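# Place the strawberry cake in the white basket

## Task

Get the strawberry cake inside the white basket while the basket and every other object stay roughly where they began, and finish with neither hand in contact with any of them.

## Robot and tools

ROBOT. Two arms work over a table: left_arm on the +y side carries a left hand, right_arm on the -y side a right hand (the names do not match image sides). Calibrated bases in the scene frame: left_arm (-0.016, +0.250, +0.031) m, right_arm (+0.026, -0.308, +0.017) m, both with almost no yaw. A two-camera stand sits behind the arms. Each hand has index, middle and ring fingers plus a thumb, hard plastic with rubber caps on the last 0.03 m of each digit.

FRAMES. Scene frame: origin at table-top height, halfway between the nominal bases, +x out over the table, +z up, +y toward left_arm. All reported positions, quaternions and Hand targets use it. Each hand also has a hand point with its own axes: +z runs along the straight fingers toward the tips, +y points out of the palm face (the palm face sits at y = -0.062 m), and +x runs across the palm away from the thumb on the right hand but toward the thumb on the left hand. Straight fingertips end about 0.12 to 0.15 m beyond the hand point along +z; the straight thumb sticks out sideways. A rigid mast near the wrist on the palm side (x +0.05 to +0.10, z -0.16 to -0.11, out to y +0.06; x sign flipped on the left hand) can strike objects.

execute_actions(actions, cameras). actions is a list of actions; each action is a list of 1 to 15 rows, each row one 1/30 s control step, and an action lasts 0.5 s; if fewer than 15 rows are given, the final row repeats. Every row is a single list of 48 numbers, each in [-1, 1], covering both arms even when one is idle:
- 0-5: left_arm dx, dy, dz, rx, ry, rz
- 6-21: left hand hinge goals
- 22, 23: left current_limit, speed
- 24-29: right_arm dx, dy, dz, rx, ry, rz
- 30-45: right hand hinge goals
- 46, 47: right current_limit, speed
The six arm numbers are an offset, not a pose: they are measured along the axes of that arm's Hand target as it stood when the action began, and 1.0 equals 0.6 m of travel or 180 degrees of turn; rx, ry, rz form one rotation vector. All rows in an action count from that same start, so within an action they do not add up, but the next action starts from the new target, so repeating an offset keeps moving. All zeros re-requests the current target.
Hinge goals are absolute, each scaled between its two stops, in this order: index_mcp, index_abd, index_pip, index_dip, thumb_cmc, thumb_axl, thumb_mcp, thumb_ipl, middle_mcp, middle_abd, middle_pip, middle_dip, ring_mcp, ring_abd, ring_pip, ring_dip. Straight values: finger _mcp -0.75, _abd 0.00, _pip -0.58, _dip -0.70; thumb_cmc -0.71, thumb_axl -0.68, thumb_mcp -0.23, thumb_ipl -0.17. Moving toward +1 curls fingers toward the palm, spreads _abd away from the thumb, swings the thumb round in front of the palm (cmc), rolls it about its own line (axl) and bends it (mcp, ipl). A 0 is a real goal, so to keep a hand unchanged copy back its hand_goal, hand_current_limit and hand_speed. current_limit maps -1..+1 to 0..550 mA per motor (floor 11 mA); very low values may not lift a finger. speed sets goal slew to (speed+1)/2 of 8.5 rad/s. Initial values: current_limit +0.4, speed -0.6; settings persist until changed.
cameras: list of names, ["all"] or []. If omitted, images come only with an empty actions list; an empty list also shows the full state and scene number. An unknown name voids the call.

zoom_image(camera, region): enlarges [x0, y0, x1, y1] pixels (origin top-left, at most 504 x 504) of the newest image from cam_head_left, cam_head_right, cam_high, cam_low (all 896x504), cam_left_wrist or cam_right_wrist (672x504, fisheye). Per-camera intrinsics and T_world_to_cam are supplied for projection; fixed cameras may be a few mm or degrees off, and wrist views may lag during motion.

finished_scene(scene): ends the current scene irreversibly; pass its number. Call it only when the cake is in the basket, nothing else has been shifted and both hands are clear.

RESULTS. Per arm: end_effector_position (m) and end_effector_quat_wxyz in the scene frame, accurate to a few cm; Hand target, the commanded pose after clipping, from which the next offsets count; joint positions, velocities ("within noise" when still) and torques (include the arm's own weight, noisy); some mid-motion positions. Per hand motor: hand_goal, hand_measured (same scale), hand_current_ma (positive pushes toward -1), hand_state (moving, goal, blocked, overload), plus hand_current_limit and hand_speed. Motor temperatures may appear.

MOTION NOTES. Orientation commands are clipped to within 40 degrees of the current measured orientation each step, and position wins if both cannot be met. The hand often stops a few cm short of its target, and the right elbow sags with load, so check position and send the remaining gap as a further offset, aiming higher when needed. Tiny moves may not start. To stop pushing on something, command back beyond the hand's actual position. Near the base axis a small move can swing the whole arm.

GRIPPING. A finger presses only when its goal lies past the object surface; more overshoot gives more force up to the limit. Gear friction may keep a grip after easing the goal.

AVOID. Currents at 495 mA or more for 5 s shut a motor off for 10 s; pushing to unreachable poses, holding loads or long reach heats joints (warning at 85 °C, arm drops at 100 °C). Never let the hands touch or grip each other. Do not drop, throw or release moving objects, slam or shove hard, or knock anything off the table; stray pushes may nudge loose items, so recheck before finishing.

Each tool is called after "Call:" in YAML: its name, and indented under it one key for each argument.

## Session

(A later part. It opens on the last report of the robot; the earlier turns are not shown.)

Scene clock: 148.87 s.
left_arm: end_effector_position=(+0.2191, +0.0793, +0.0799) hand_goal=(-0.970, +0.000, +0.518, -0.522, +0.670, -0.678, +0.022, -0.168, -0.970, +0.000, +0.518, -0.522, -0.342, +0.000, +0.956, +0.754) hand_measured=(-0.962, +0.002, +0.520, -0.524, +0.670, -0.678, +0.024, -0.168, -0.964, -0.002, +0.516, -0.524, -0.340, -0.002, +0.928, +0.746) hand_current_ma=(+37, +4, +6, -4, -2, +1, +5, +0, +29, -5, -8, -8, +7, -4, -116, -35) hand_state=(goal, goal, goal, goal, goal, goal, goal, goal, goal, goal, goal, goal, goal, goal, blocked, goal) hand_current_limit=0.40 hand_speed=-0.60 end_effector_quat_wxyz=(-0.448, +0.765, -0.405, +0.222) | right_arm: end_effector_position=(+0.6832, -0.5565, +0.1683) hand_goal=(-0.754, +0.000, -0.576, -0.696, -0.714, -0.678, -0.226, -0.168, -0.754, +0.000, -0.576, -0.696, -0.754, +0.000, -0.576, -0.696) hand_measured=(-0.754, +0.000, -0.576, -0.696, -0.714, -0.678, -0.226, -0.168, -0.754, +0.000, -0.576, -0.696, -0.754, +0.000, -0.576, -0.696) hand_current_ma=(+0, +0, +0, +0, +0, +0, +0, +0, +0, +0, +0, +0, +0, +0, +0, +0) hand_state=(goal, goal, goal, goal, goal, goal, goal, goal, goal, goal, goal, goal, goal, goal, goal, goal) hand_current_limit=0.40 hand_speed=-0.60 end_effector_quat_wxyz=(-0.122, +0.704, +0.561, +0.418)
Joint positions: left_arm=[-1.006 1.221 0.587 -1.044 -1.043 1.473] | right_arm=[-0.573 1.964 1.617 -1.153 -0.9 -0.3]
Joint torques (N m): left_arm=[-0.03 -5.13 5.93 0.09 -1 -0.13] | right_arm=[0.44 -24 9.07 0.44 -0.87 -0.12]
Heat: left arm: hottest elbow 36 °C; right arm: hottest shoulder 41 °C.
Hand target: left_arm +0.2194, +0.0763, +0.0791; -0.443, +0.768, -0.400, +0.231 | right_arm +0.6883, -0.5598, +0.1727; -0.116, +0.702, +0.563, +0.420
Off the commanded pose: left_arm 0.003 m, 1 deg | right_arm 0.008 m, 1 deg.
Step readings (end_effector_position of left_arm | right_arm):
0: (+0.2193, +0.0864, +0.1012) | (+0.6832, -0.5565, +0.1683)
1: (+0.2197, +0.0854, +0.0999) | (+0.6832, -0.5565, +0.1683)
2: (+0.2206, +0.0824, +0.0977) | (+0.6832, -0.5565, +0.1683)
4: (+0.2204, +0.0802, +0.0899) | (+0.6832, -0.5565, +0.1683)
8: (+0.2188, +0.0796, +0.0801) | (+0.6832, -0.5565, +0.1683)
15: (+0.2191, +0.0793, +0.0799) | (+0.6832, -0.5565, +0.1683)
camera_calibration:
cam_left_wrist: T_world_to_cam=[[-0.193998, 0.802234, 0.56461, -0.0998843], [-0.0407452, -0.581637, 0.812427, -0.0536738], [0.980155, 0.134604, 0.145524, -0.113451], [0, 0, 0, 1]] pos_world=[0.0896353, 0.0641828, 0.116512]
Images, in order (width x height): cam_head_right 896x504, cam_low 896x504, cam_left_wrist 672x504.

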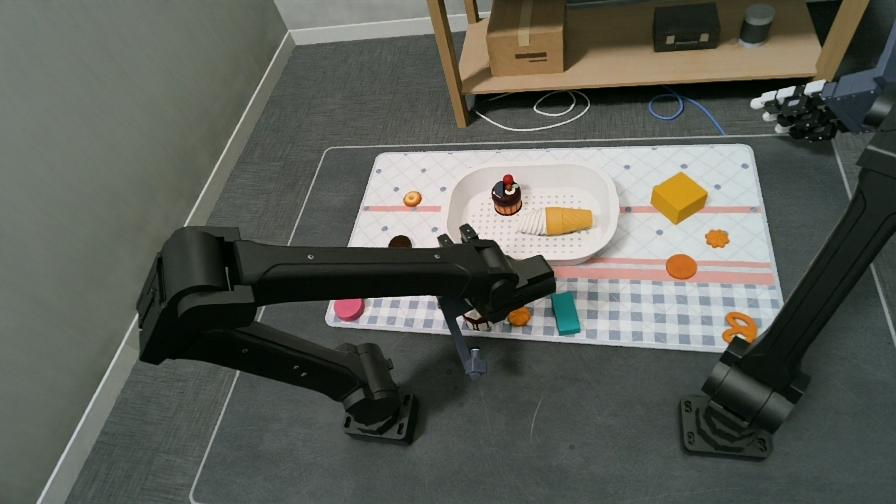

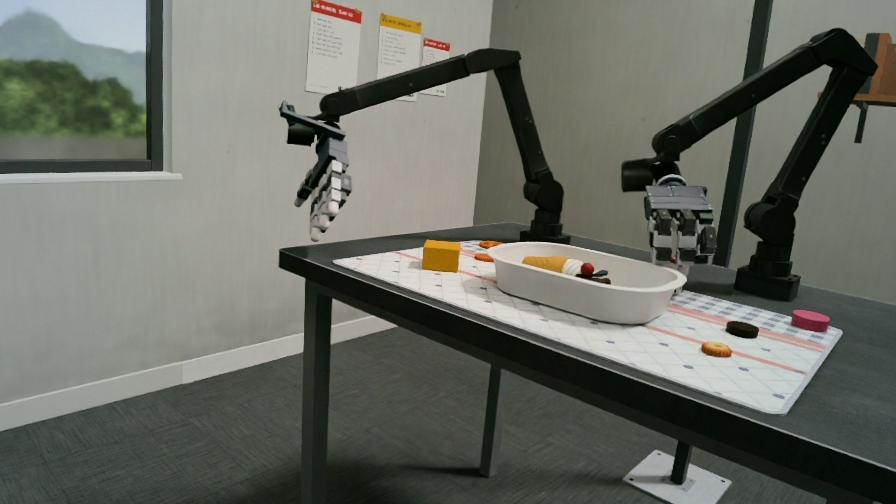

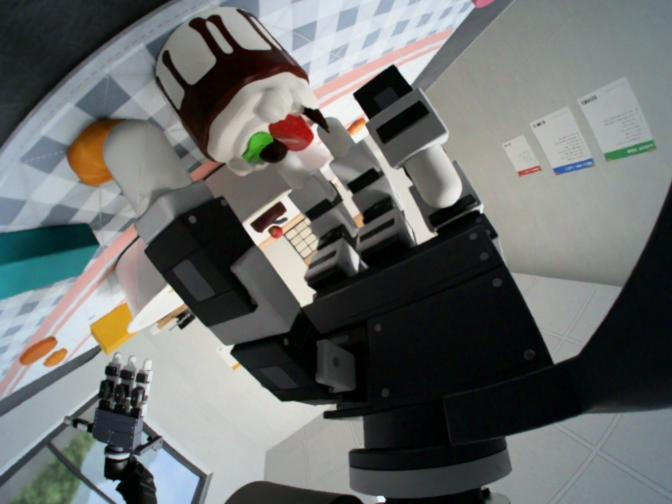

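Call:
execute_actions:
  actions:
    - [[-0.0133,0.0452,0.0318,0,0,0,-0.97,0,0.518,-0.522,0.671,-0.678,0.0225,-0.168,-0.97,0,0.518,-0.522,-0.342,0,0.956,0.754,0.4,-0.6,0,0,0,0,0,0,-0.754,0,-0.576,-0.696,-0.714,-0.678,-0.226,-0.168,-0.754,0,-0.576,-0.696,-0.754,0,-0.576,-0.696,0.4,-0.6]]
  cameras: ["cam_left_wrist","cam_low","cam_head_right"]

Call:
zoom_image:
  camera: "cam_low"
  region: [620, 180, 760, 320]

Call:
zoom_image:
  camera: "cam_head_right"
  region: [400, 260, 540, 360]

Scene clock: 160.00 s.
left_arm: end_effector_position=(+0.2279, +0.0786, +0.0681) hand_goal=(-0.970, +0.000, +0.518, -0.522, +0.670, -0.678, +0.022, -0.168, -0.970, +0.000, +0.518, -0.522, -0.342, +0.000, +0.956, +0.754) hand_measured=(-1.000, +0.014, +0.512, -0.528, +0.670, -0.678, +0.024, -0.168, -0.962, -0.002, +0.516, -0.524, -0.340, -0.002, +0.928, +0.746) hand_current_ma=(-132, +47, -25, -20, -2, +1, +5, +0, +30, -5, -8, -8, +7, -4, -116, -35) hand_state=(blocked, goal, goal, goal, goal, goal, goal, goal, goal, goal, goal, goal, goal, goal, blocked, goal) hand_current_limit=0.40 hand_speed=-0.60 end_effector_quat_wxyz=(-0.447, +0.767, -0.380, +0.259) | right_arm: end_effector_position=(+0.6832, -0.5565, +0.1683) hand_goal=(-0.754, +0.000, -0.576, -0.696, -0.714, -0.678, -0.226, -0.168, -0.754, +0.000, -0.576, -0.696, -0.754, +0.000, -0.576, -0.696) hand_measured=(-0.754, +0.000, -0.576, -0.696, -0.714, -0.678, -0.226, -0.168, -0.754, +0.000, -0.576, -0.696, -0.754, +0.000, -0.576, -0.696) hand_current_ma=(+0, +0, +0, +0, +0, +0, +0, +0, +0, +0, +0, +0, +0, +0, +0, +0) hand_state=(goal, goal, goal, goal, goal, goal, goal, goal, goal, goal, goal, goal, goal, goal, goal, goal) hand_current_limit=0.40 hand_speed=-0.60 end_effector_quat_wxyz=(-0.122, +0.704, +0.561, +0.418)
Joint positions: left_arm=[-1.005 1.232 0.536 -0.924 -1.086 1.451] | right_arm=[-0.573 1.964 1.617 -1.153 -0.9 -0.3]
Joint torques (N m): left_arm=[0.56 -2.02 4.3 0.51 0.67 0.24] | right_arm=[0.38 -23.65 9.05 0.29 -0.91 -0.11]
Heat: left arm: hottest elbow 35 °C; right arm: hottest shoulder 41 °C.
Hand target: left_arm +0.2171, +0.0847, +0.0459; -0.444, +0.768, -0.400, +0.230 | right_arm +0.6883, -0.5598, +0.1727; -0.116, +0.702, +0.563, +0.420
Off the commanded pose: left_arm 0.025 m, 4 deg | right_arm 0.008 m, 1 deg.
Step readings (end_effector_position of left_arm | right_arm):
0: (+0.2191, +0.0793, +0.0799) | (+0.6832, -0.5565, +0.1683)
1: (+0.2190, +0.0800, +0.0772) | (+0.6832, -0.5565, +0.1683)
2: (+0.2217, +0.0793, +0.0747) | (+0.6832, -0.5565, +0.1683)
4: (+0.2249, +0.0805, +0.0698) | (+0.6832, -0.5565, +0.1683)
8: (+0.2275, +0.0789, +0.0681) | (+0.6832, -0.5565, +0.1683)
15: (+0.2279, +0.0786, +0.0681) | (+0.6832, -0.5565, +0.1683)
camera_calibration:
cam_left_wrist: T_world_to_cam=[[-0.242428, 0.823849, 0.512348, -0.0780586], [-0.100455, -0.546579, 0.83136, -0.0346313], [0.964955, 0.150078, 0.215266, -0.122809], [0, 0, 0, 1]] pos_world=[0.0961031, 0.0638108, 0.0952209]
Images, in order (width x height): cam_head_right 896x504, cam_low 896x504, cam_left_wrist 672x504.

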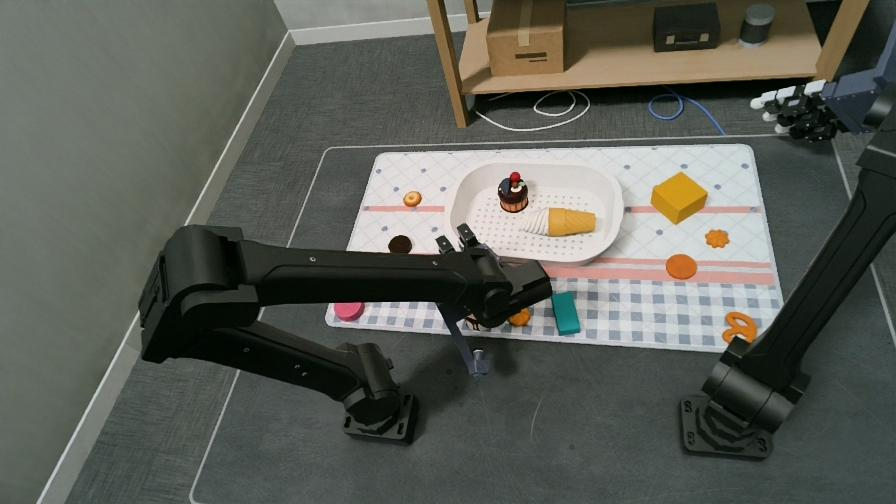

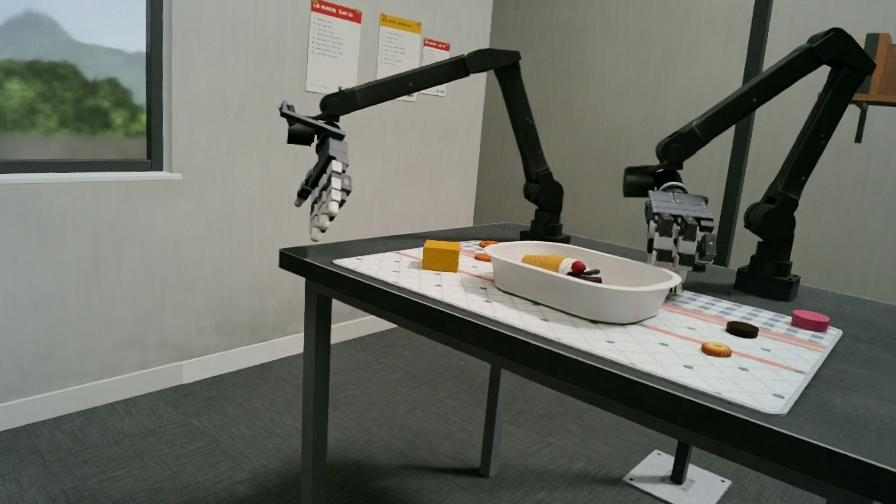

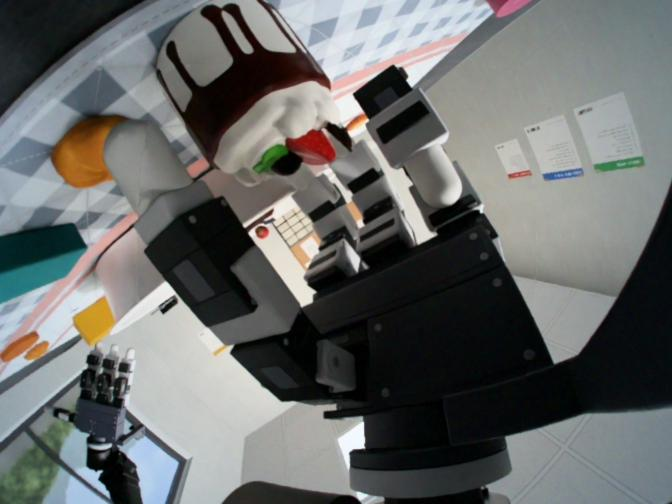

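Scaled by 3.600 from the camera's 896x504 image, which has a finer 1280x720 frame.

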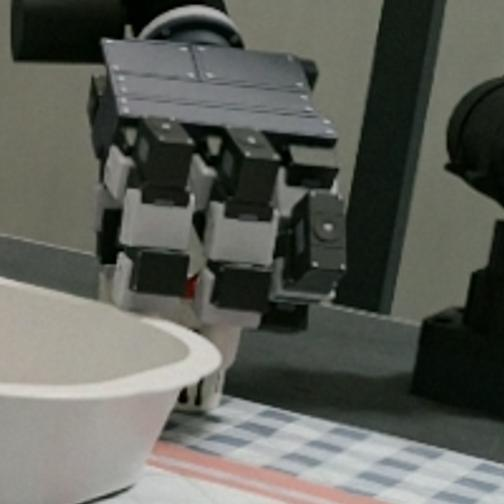

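Scaled by 3.600 from the camera's 896x504 image, which has a finer 1280x720 frame.

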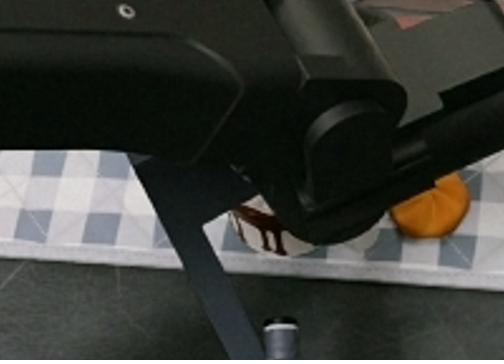

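Call:
execute_actions:
  actions:
    - [[0.0133,-0.0452,-0.0318,0,0,0,-0.97,0,0.518,-0.522,0.671,-0.678,0.0225,-0.168,-0.97,0,0.518,-0.522,-0.342,0,0.956,0.754,0.4,-0.6,0,0,0,0,0,0,-0.754,0,-0.576,-0.696,-0.714,-0.678,-0.226,-0.168,-0.754,0,-0.576,-0.696,-0.754,0,-0.576,-0.696,0.4,-0.6]]
    - [[0,-0.1,-0.06,0,0,0,-0.97,0,0.518,-0.522,0.671,-0.678,0.0225,-0.168,-0.97,0,0.518,-0.522,-0.342,0,0.956,0.754,0.4,-0.6,0,0,0,0,0,0,-0.754,0,-0.576,-0.696,-0.714,-0.678,-0.226,-0.168,-0.754,0,-0.576,-0.696,-0.754,0,-0.576,-0.696,0.4,-0.6]]
  cameras: ["all"]

Call:
zoom_image:
  camera: "cam_high"
  region: [380, 120, 620, 330]

Scene clock: 165.63 s.
left_arm: end_effector_position=(+0.2133, +0.0880, +0.1374) hand_goal=(-0.970, +0.000, +0.518, -0.522, +0.670, -0.678, +0.022, -0.168, -0.970, +0.000, +0.518, -0.522, -0.342, +0.000, +0.956, +0.754) hand_measured=(-0.962, +0.000, +0.516, -0.524, +0.668, -0.678, +0.024, -0.168, -0.962, -0.002, +0.516, -0.524, -0.340, -0.002, +0.928, +0.746) hand_current_ma=(+36, -2, -7, -9, -7, +0, +5, +0, +37, -5, -8, -8, +9, -4, -116, -35) hand_state=(goal, goal, goal, goal, goal, goal, goal, goal, goal, goal, goal, goal, goal, goal, blocked, goal) hand_current_limit=0.40 hand_speed=-0.60 end_effector_quat_wxyz=(-0.450, +0.765, -0.405, +0.219) | right_arm: end_effector_position=(+0.6832, -0.5565, +0.1683) hand_goal=(-0.754, +0.000, -0.576, -0.696, -0.714, -0.678, -0.226, -0.168, -0.754, +0.000, -0.576, -0.696, -0.754, +0.000, -0.576, -0.696) hand_measured=(-0.754, +0.000, -0.576, -0.696, -0.714, -0.678, -0.226, -0.168, -0.754, +0.000, -0.576, -0.696, -0.754, +0.000, -0.576, -0.696) hand_current_ma=(+0, +0, +0, +0, +0, +0, +0, +0, +0, +0, +0, +0, +0, +0, +0, +0) hand_state=(goal, goal, goal, goal, goal, goal, goal, goal, goal, goal, goal, goal, goal, goal, goal, goal) hand_current_limit=0.40 hand_speed=-0.60 end_effector_quat_wxyz=(-0.122, +0.704, +0.561, +0.418)
Joint positions: left_arm=[-1.007 1.092 0.668 -1.269 -1.043 1.463] | right_arm=[-0.573 1.964 1.617 -1.153 -0.9 -0.3]
Joint torques (N m): left_arm=[-0.26 -3.66 10.21 -0.84 -0.99 -0.09] | right_arm=[0.79 -23.94 9.14 0.38 -0.87 -0.11]
Motor temperatures (°C): left_arm=[29 31 34 30 30 24] | right_arm=[30 41 36 26 30 26]
Heat: left arm: hottest elbow 34 °C; right arm: hottest shoulder 41 °C.
Hand target: left_arm +0.2185, +0.0757, +0.1490; -0.443, +0.768, -0.400, +0.231 | right_arm +0.6883, -0.5598, +0.1727; -0.116, +0.702, +0.563, +0.420
Off the commanded pose: left_arm 0.018 m, 2 deg | right_arm 0.008 m, 1 deg.
Step readings (end_effector_position of left_arm | right_arm):
0: (+0.2279, +0.0786, +0.0681) | (+0.6832, -0.5565, +0.1683)
1: (+0.2269, +0.0799, +0.0690) | (+0.6832, -0.5565, +0.1683)
2: (+0.2245, +0.0811, +0.0700) | (+0.6832, -0.5565, +0.1683)
4: (+0.2211, +0.0825, +0.0724) | (+0.6832, -0.5565, +0.1683)
8: (+0.2161, +0.0860, +0.0711) | (+0.6832, -0.5565, +0.1683)
15: (+0.2154, +0.0871, +0.0710) | (+0.6832, -0.5565, +0.1683)
16: (+0.2138, +0.0886, +0.0739) | (+0.6832, -0.5565, +0.1683)
17: (+0.2105, +0.0929, +0.0800) | (+0.6832, -0.5565, +0.1683)
19: (+0.2095, +0.0944, +0.1014) | (+0.6832, -0.5565, +0.1683)
23: (+0.2144, +0.0871, +0.1357) | (+0.6832, -0.5565, +0.1683)
30: (+0.2135, +0.0877, +0.1377) | (+0.6832, -0.5565, +0.1683)
camera_calibration:
cam_left_wrist: T_world_to_cam=[[-0.195346, 0.798384, 0.569582, -0.14051], [-0.0359515, -0.58621, 0.809361, -0.0957253], [0.980075, 0.137628, 0.143217, -0.117257], [0, 0, 0, 1]] pos_world=[0.0840308, 0.0722035, 0.174301]

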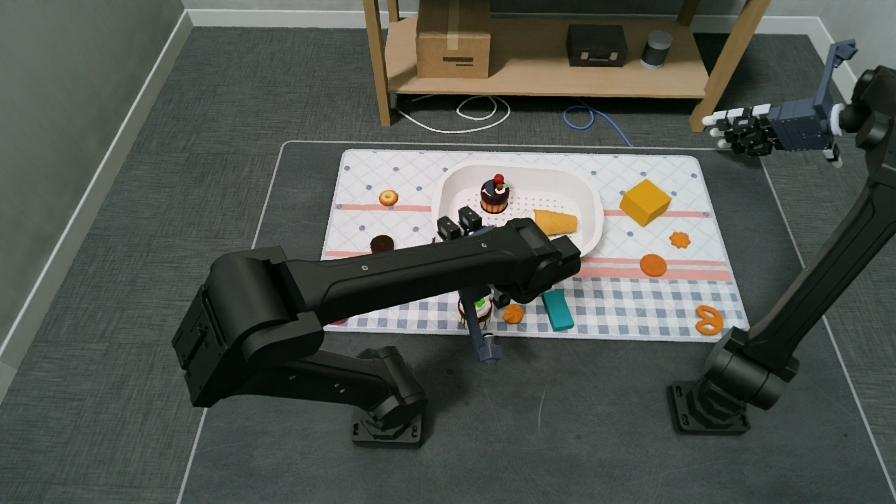

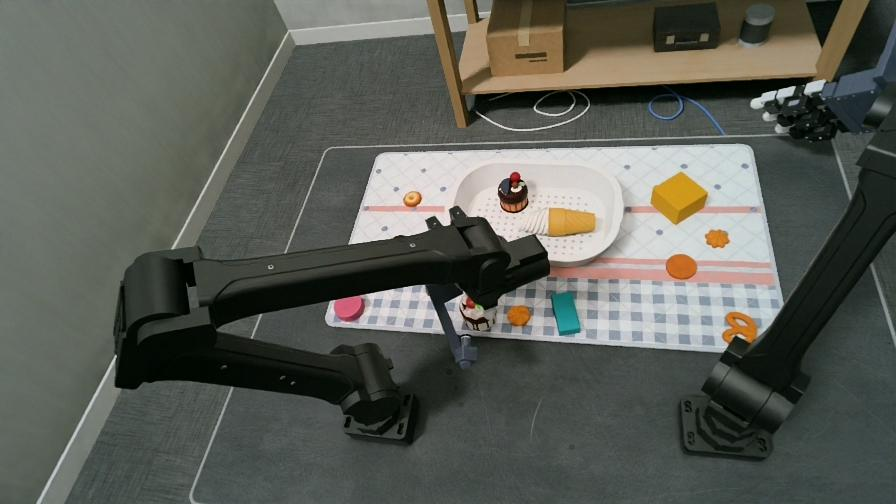

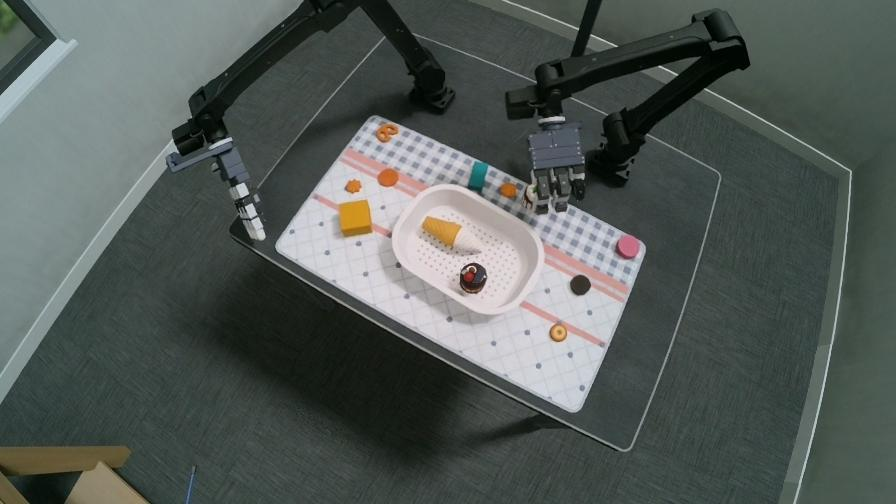

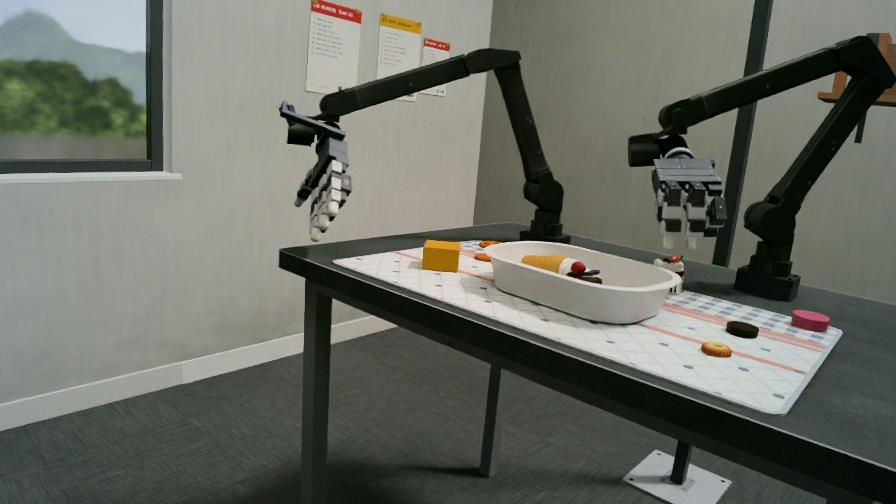

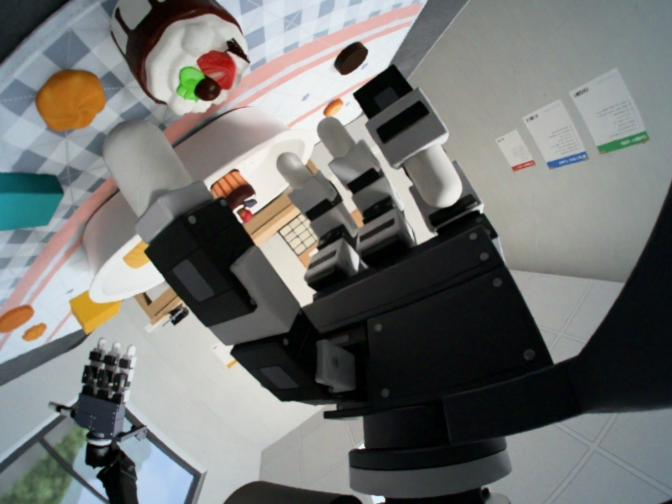

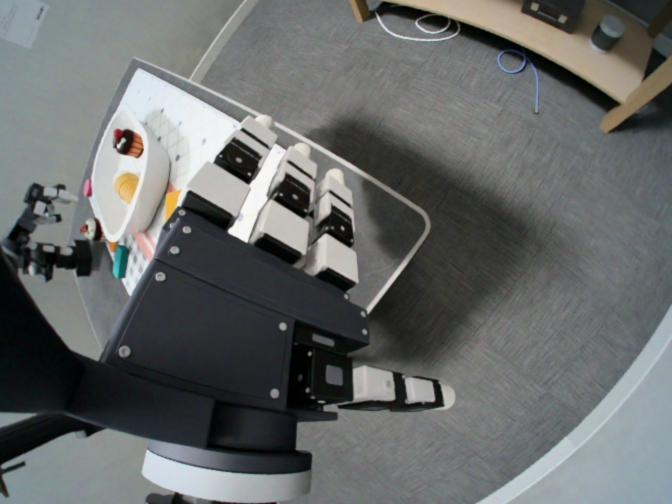

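Scaled by 2.100 from the camera's 896x504 image, which has a finer 1280x720 frame.

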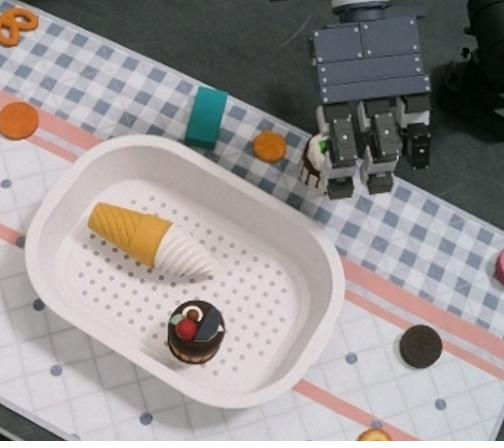

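Call:
execute_actions:
  actions:
    - [[-0.0137,0.0323,0.0238,0,-0.0962,-0.0556,-0.97,0,0.518,-0.522,0.671,-0.678,0.0225,-0.168,-0.97,0,0.518,-0.522,-0.342,0,0.956,0.754,0.4,-0.6,0,0,0,0,0,0,-0.754,0,-0.576,-0.696,-0.714,-0.678,-0.226,-0.168,-0.754,0,-0.576,-0.696,-0.754,0,-0.576,-0.696,0.4,-0.6]]
  cameras: ["cam_left_wrist","cam_low","cam_high","cam_head_right"]

Call:
zoom_image:
  camera: "cam_low"
  region: [620, 180, 760, 320]

Call:
zoom_image:
  camera: "cam_head_right"
  region: [400, 220, 540, 360]

Call:
zoom_image:
  camera: "cam_left_wrist"
  region: [0, 0, 400, 255]

Scene clock: 176.73 s.
left_arm: end_effector_position=(+0.2089, +0.0987, +0.1133) hand_goal=(-0.970, +0.000, +0.518, -0.522, +0.670, -0.678, +0.022, -0.168, -0.970, +0.000, +0.518, -0.522, -0.342, +0.000, +0.956, +0.754) hand_measured=(-0.962, +0.000, +0.516, -0.524, +0.668, -0.678, +0.022, -0.168, -0.964, -0.002, +0.516, -0.524, -0.340, -0.002, +0.928, +0.746) hand_current_ma=(+30, -2, -5, -9, -8, +0, +4, +0, +29, -5, -6, -8, +7, -4, -116, -35) hand_state=(goal, goal, goal, goal, goal, goal, goal, goal, goal, goal, goal, goal, goal, goal, blocked, goal) hand_current_limit=0.40 hand_speed=-0.60 end_effector_quat_wxyz=(-0.484, +0.822, -0.267, +0.138) | right_arm: end_effector_position=(+0.6832, -0.5565, +0.1683) hand_goal=(-0.754, +0.000, -0.576, -0.696, -0.714, -0.678, -0.226, -0.168, -0.754, +0.000, -0.576, -0.696, -0.754, +0.000, -0.576, -0.696) hand_measured=(-0.754, +0.000, -0.576, -0.696, -0.714, -0.678, -0.226, -0.168, -0.754, +0.000, -0.576, -0.696, -0.754, +0.000, -0.576, -0.696) hand_current_ma=(+0, +0, +0, +0, +0, +0, +0, +0, +0, +0, +0, +0, +0, +0, +0, +0) hand_state=(goal, goal, goal, goal, goal, goal, goal, goal, goal, goal, goal, goal, goal, goal, goal, goal) hand_current_limit=0.40 hand_speed=-0.60 end_effector_quat_wxyz=(-0.122, +0.704, +0.561, +0.418)
Joint positions: left_arm=[-0.995 1.332 0.745 -1.593 -0.925 0.889] | right_arm=[-0.573 1.964 1.617 -1.153 -0.9 -0.3]
Joint torques (N m): left_arm=[-0.21 -6.07 9.29 -1.89 -0.67 -0.09] | right_arm=[0.15 -23.24 9.25 0.32 -0.9 -0.12]
Heat: left arm: hottest elbow 36 °C; right arm: hottest shoulder 41 °C.
Hand target: left_arm +0.2159, +0.0840, +0.1251; -0.477, +0.826, -0.261, +0.150 | right_arm +0.6883, -0.5598, +0.1727; -0.116, +0.702, +0.563, +0.420
Off the commanded pose: left_arm 0.020 m, 2 deg | right_arm 0.008 m, 1 deg.
Step readings (end_effector_position of left_arm | right_arm):
0: (+0.2134, +0.0880, +0.1374) | (+0.6832, -0.5565, +0.1683)
1: (+0.2106, +0.0877, +0.1348) | (+0.6832, -0.5565, +0.1683)
2: (+0.2044, +0.0898, +0.1309) | (+0.6832, -0.5565, +0.1683)
4: (+0.2001, +0.0965, +0.1221) | (+0.6832, -0.5565, +0.1683)
8: (+0.1976, +0.1056, +0.1052) | (+0.6832, -0.5565, +0.1683)
15: (+0.2053, +0.1015, +0.1112) | (+0.6832, -0.5565, +0.1683)
camera_calibration:
cam_left_wrist: T_world_to_cam=[[-0.455974, 0.680155, 0.574, -0.0705925], [0.164201, -0.569586, 0.805363, -0.11313], [0.874715, 0.461476, 0.148034, -0.12143], [0, 0, 0, 1]] pos_world=[0.0926041, 0.0396138, 0.149606]
Images, in order (width x height): cam_head_right 896x504, cam_high 896x504, cam_low 896x504, cam_left_wrist 672x504.

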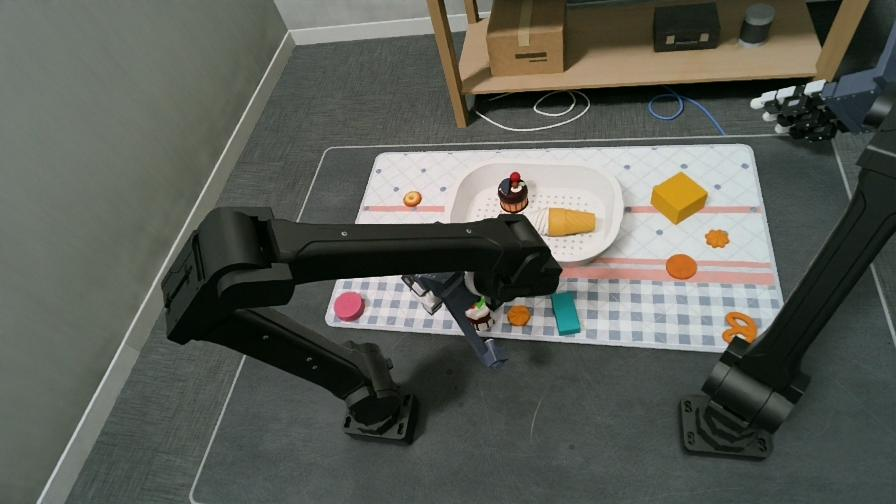

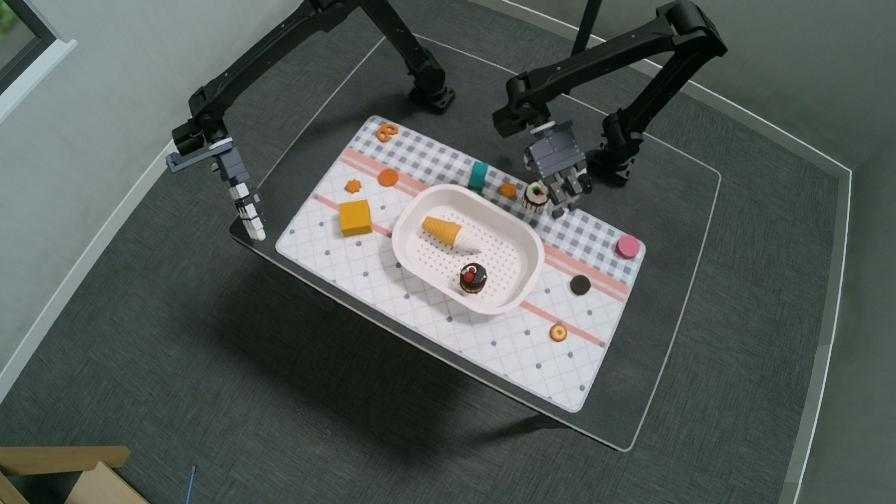

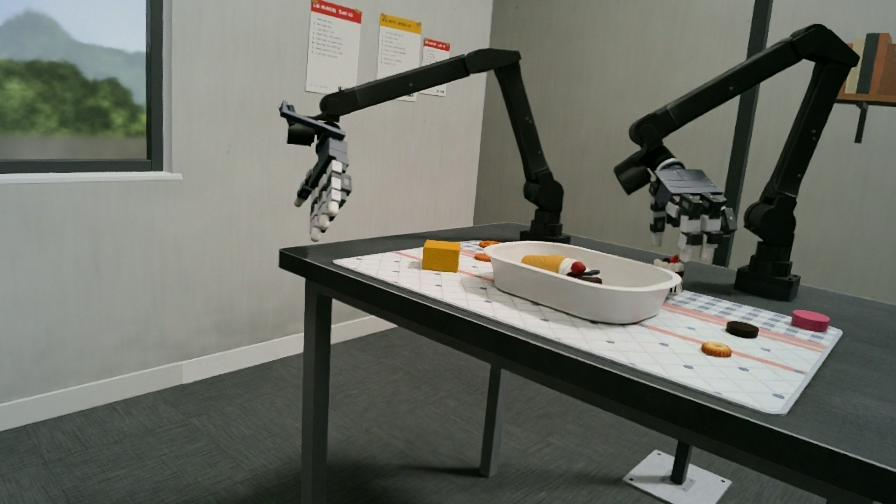

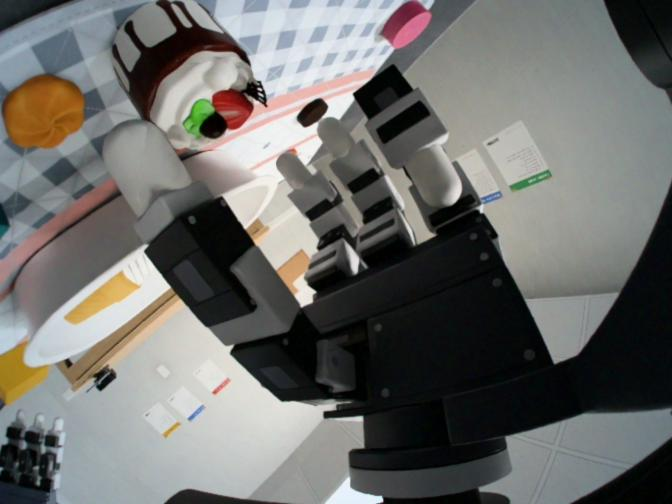

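Scaled by 3.600 from the camera's 896x504 image, which has a finer 1280x720 frame.

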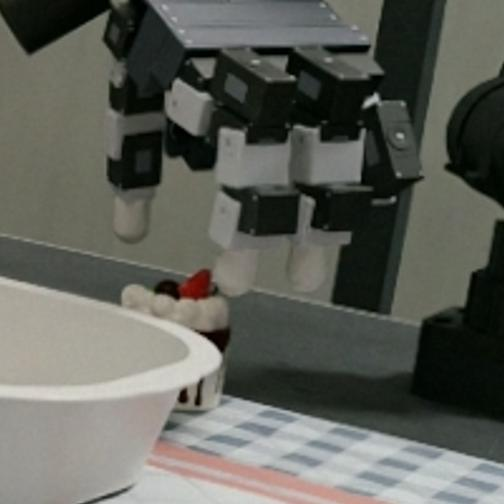

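Scaled by 3.600 from the camera's 896x504 image, which has a finer 1280x720 frame.

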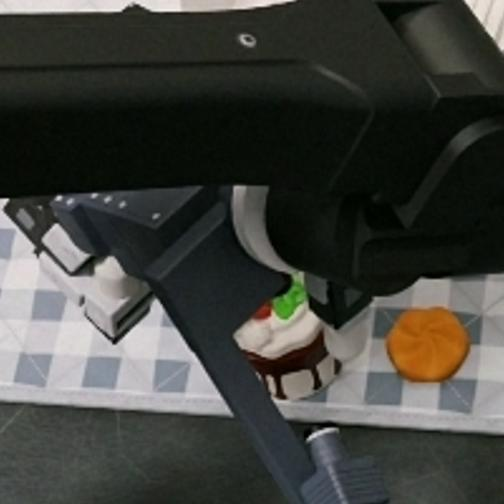

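Scaled by 1.260 from the camera's 672x504 image, which has a finer 960x720 frame.

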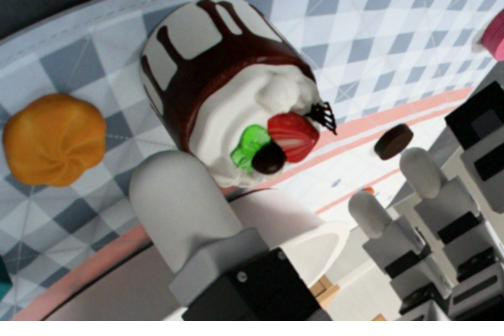

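Call:
execute_actions:
  actions:
    - [[0.0195,0.0572,0.0277,0,0,0,-0.97,0,0.518,-0.522,0.671,-0.678,0.0225,-0.168,-0.97,0,0.518,-0.522,-0.342,0,0.956,0.754,0.4,-0.6,0,0,0,0,0,0,-0.754,0,-0.576,-0.696,-0.714,-0.678,-0.226,-0.168,-0.754,0,-0.576,-0.696,-0.754,0,-0.576,-0.696,0.4,-0.6]]
  cameras: ["cam_left_wrist","cam_low","cam_high","cam_head_right"]

Call:
zoom_image:
  camera: "cam_low"
  region: [620, 180, 760, 320]

Call:
zoom_image:
  camera: "cam_head_right"
  region: [400, 220, 540, 360]

Call:
zoom_image:
  camera: "cam_left_wrist"
  region: [0, 0, 400, 255]

Scene clock: 185.27 s.
left_arm: end_effector_position=(+0.2166, +0.0870, +0.0799) hand_goal=(-0.970, +0.000, +0.518, -0.522, +0.670, -0.678, +0.022, -0.168, -0.970, +0.000, +0.518, -0.522, -0.342, +0.000, +0.956, +0.754) hand_measured=(-0.962, +0.000, +0.516, -0.524, +0.668, -0.678, +0.022, -0.168, -0.962, -0.002, +0.516, -0.524, -0.340, -0.002, +0.928, +0.746) hand_current_ma=(+31, -2, -5, -9, -4, +0, +4, +0, +29, -5, -6, -8, +8, -4, -116, -35) hand_state=(goal, goal, goal, goal, goal, goal, goal, goal, goal, goal, goal, goal, goal, goal, blocked, goal) hand_current_limit=0.40 hand_speed=-0.60 end_effector_quat_wxyz=(-0.489, +0.819, -0.270, +0.133) | right_arm: end_effector_position=(+0.6832, -0.5565, +0.1683) hand_goal=(-0.754, +0.000, -0.576, -0.696, -0.714, -0.678, -0.226, -0.168, -0.754, +0.000, -0.576, -0.696, -0.754, +0.000, -0.576, -0.696) hand_measured=(-0.754, +0.000, -0.576, -0.696, -0.714, -0.678, -0.226, -0.168, -0.754, +0.000, -0.576, -0.696, -0.754, +0.000, -0.576, -0.696) hand_current_ma=(+0, +0, +0, +0, +0, +0, +0, +0, +0, +0, +0, +0, +0, +0, +0, +0) hand_state=(goal, goal, goal, goal, goal, goal, goal, goal, goal, goal, goal, goal, goal, goal, goal, goal) hand_current_limit=0.40 hand_speed=-0.60 end_effector_quat_wxyz=(-0.122, +0.704, +0.561, +0.418)
Joint positions: left_arm=[-0.995 1.446 0.745 -1.497 -0.925 0.887] | right_arm=[-0.573 1.964 1.617 -1.153 -0.9 -0.3]
Joint velocities: left_arm=[0.015 0.005 -0.007 -0.007 -0.168 -0.007] | right_arm=[within noise]
Joint torques (N m): left_arm=[0.15 -8.06 7.01 -0.9 -0.82 -0.05] | right_arm=[-0.38 -24.06 9.1 0.28 -0.88 -0.13]
Heat: left arm: hottest elbow 36 °C; right arm: hottest shoulder 41 °C.
Hand target: left_arm +0.2239, +0.0750, +0.0870; -0.477, +0.826, -0.261, +0.150 | right_arm +0.6883, -0.5598, +0.1727; -0.116, +0.702, +0.563, +0.420
Off the commanded pose: left_arm 0.016 m, 3 deg | right_arm 0.008 m, 1 deg.
Step readings (end_effector_position of left_arm | right_arm):
0: (+0.2089, +0.0987, +0.1133) | (+0.6832, -0.5565, +0.1683)
1: (+0.2101, +0.0968, +0.1113) | (+0.6832, -0.5565, +0.1683)
2: (+0.2122, +0.0936, +0.1078) | (+0.6832, -0.5565, +0.1683)
4: (+0.2158, +0.0882, +0.0953) | (+0.6832, -0.5565, +0.1683)
8: (+0.2164, +0.0873, +0.0801) | (+0.6832, -0.5565, +0.1683)
15: (+0.2166, +0.0870, +0.0799) | (+0.6832, -0.5565, +0.1683)
camera_calibration:
cam_left_wrist: T_world_to_cam=[[-0.452292, 0.671354, 0.587125, -0.0411434], [0.170953, -0.580842, 0.795863, -0.0938635], [0.875333, 0.460333, 0.14794, -0.117841], [0, 0, 0, 1]] pos_world=[0.100587, 0.0273478, 0.116292]
Images, in order (width x height): cam_head_right 896x504, cam_high 896x504, cam_low 896x504, cam_left_wrist 672x504.

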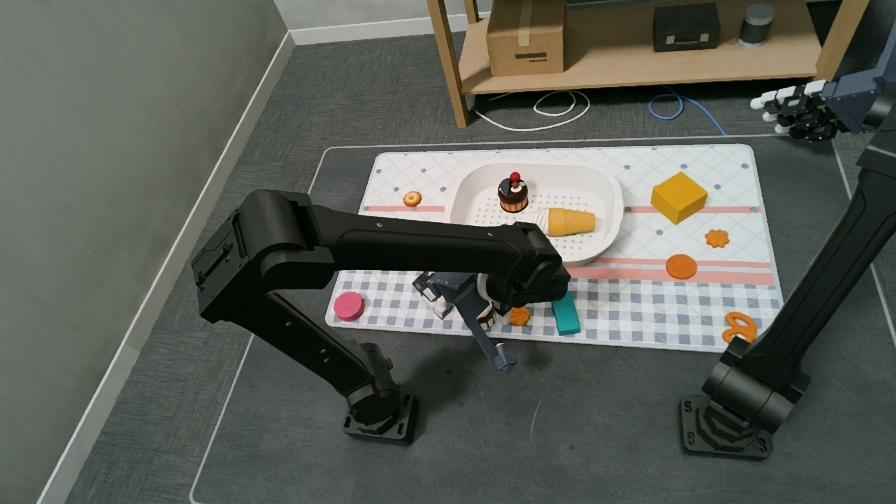

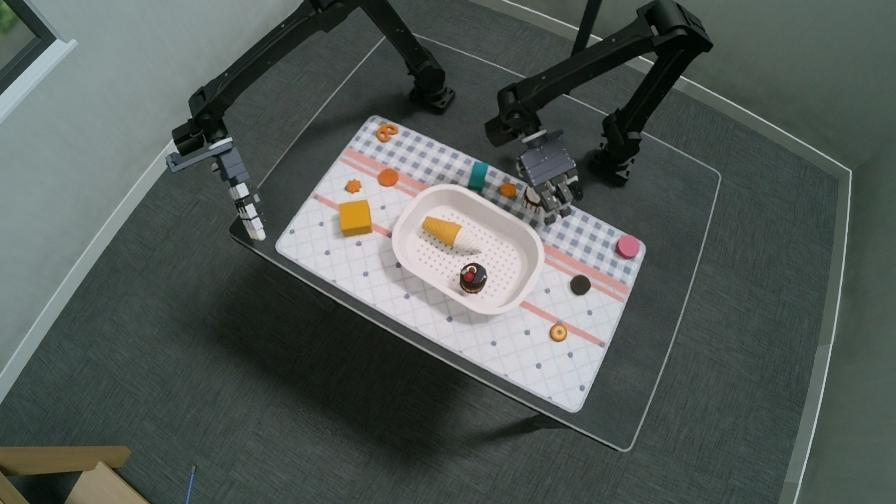

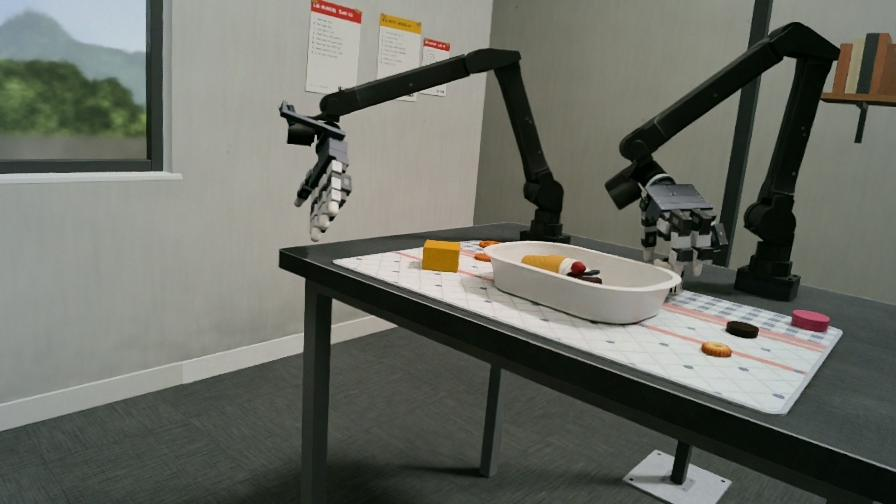

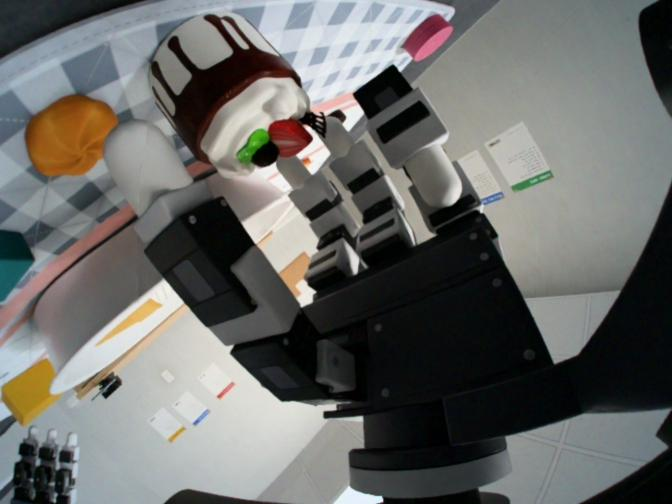

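Scaled by 3.600 from the camera's 896x504 image, which has a finer 1280x720 frame.

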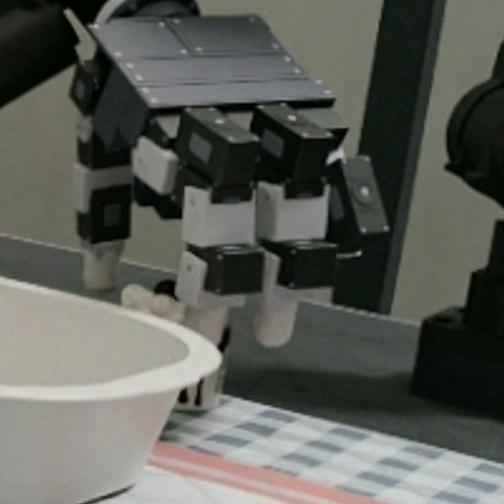

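Scaled by 3.600 from the camera's 896x504 image, which has a finer 1280x720 frame.

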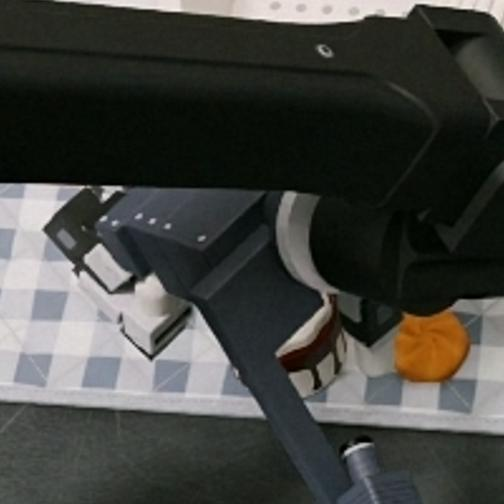

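Scaled by 1.260 from the camera's 672x504 image, which has a finer 960x720 frame.

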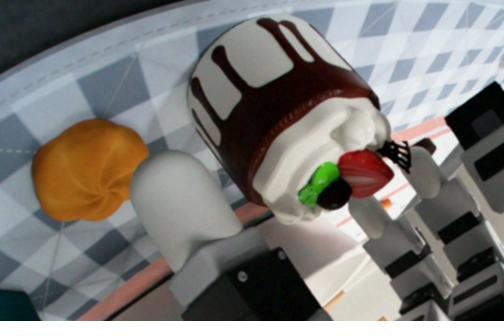

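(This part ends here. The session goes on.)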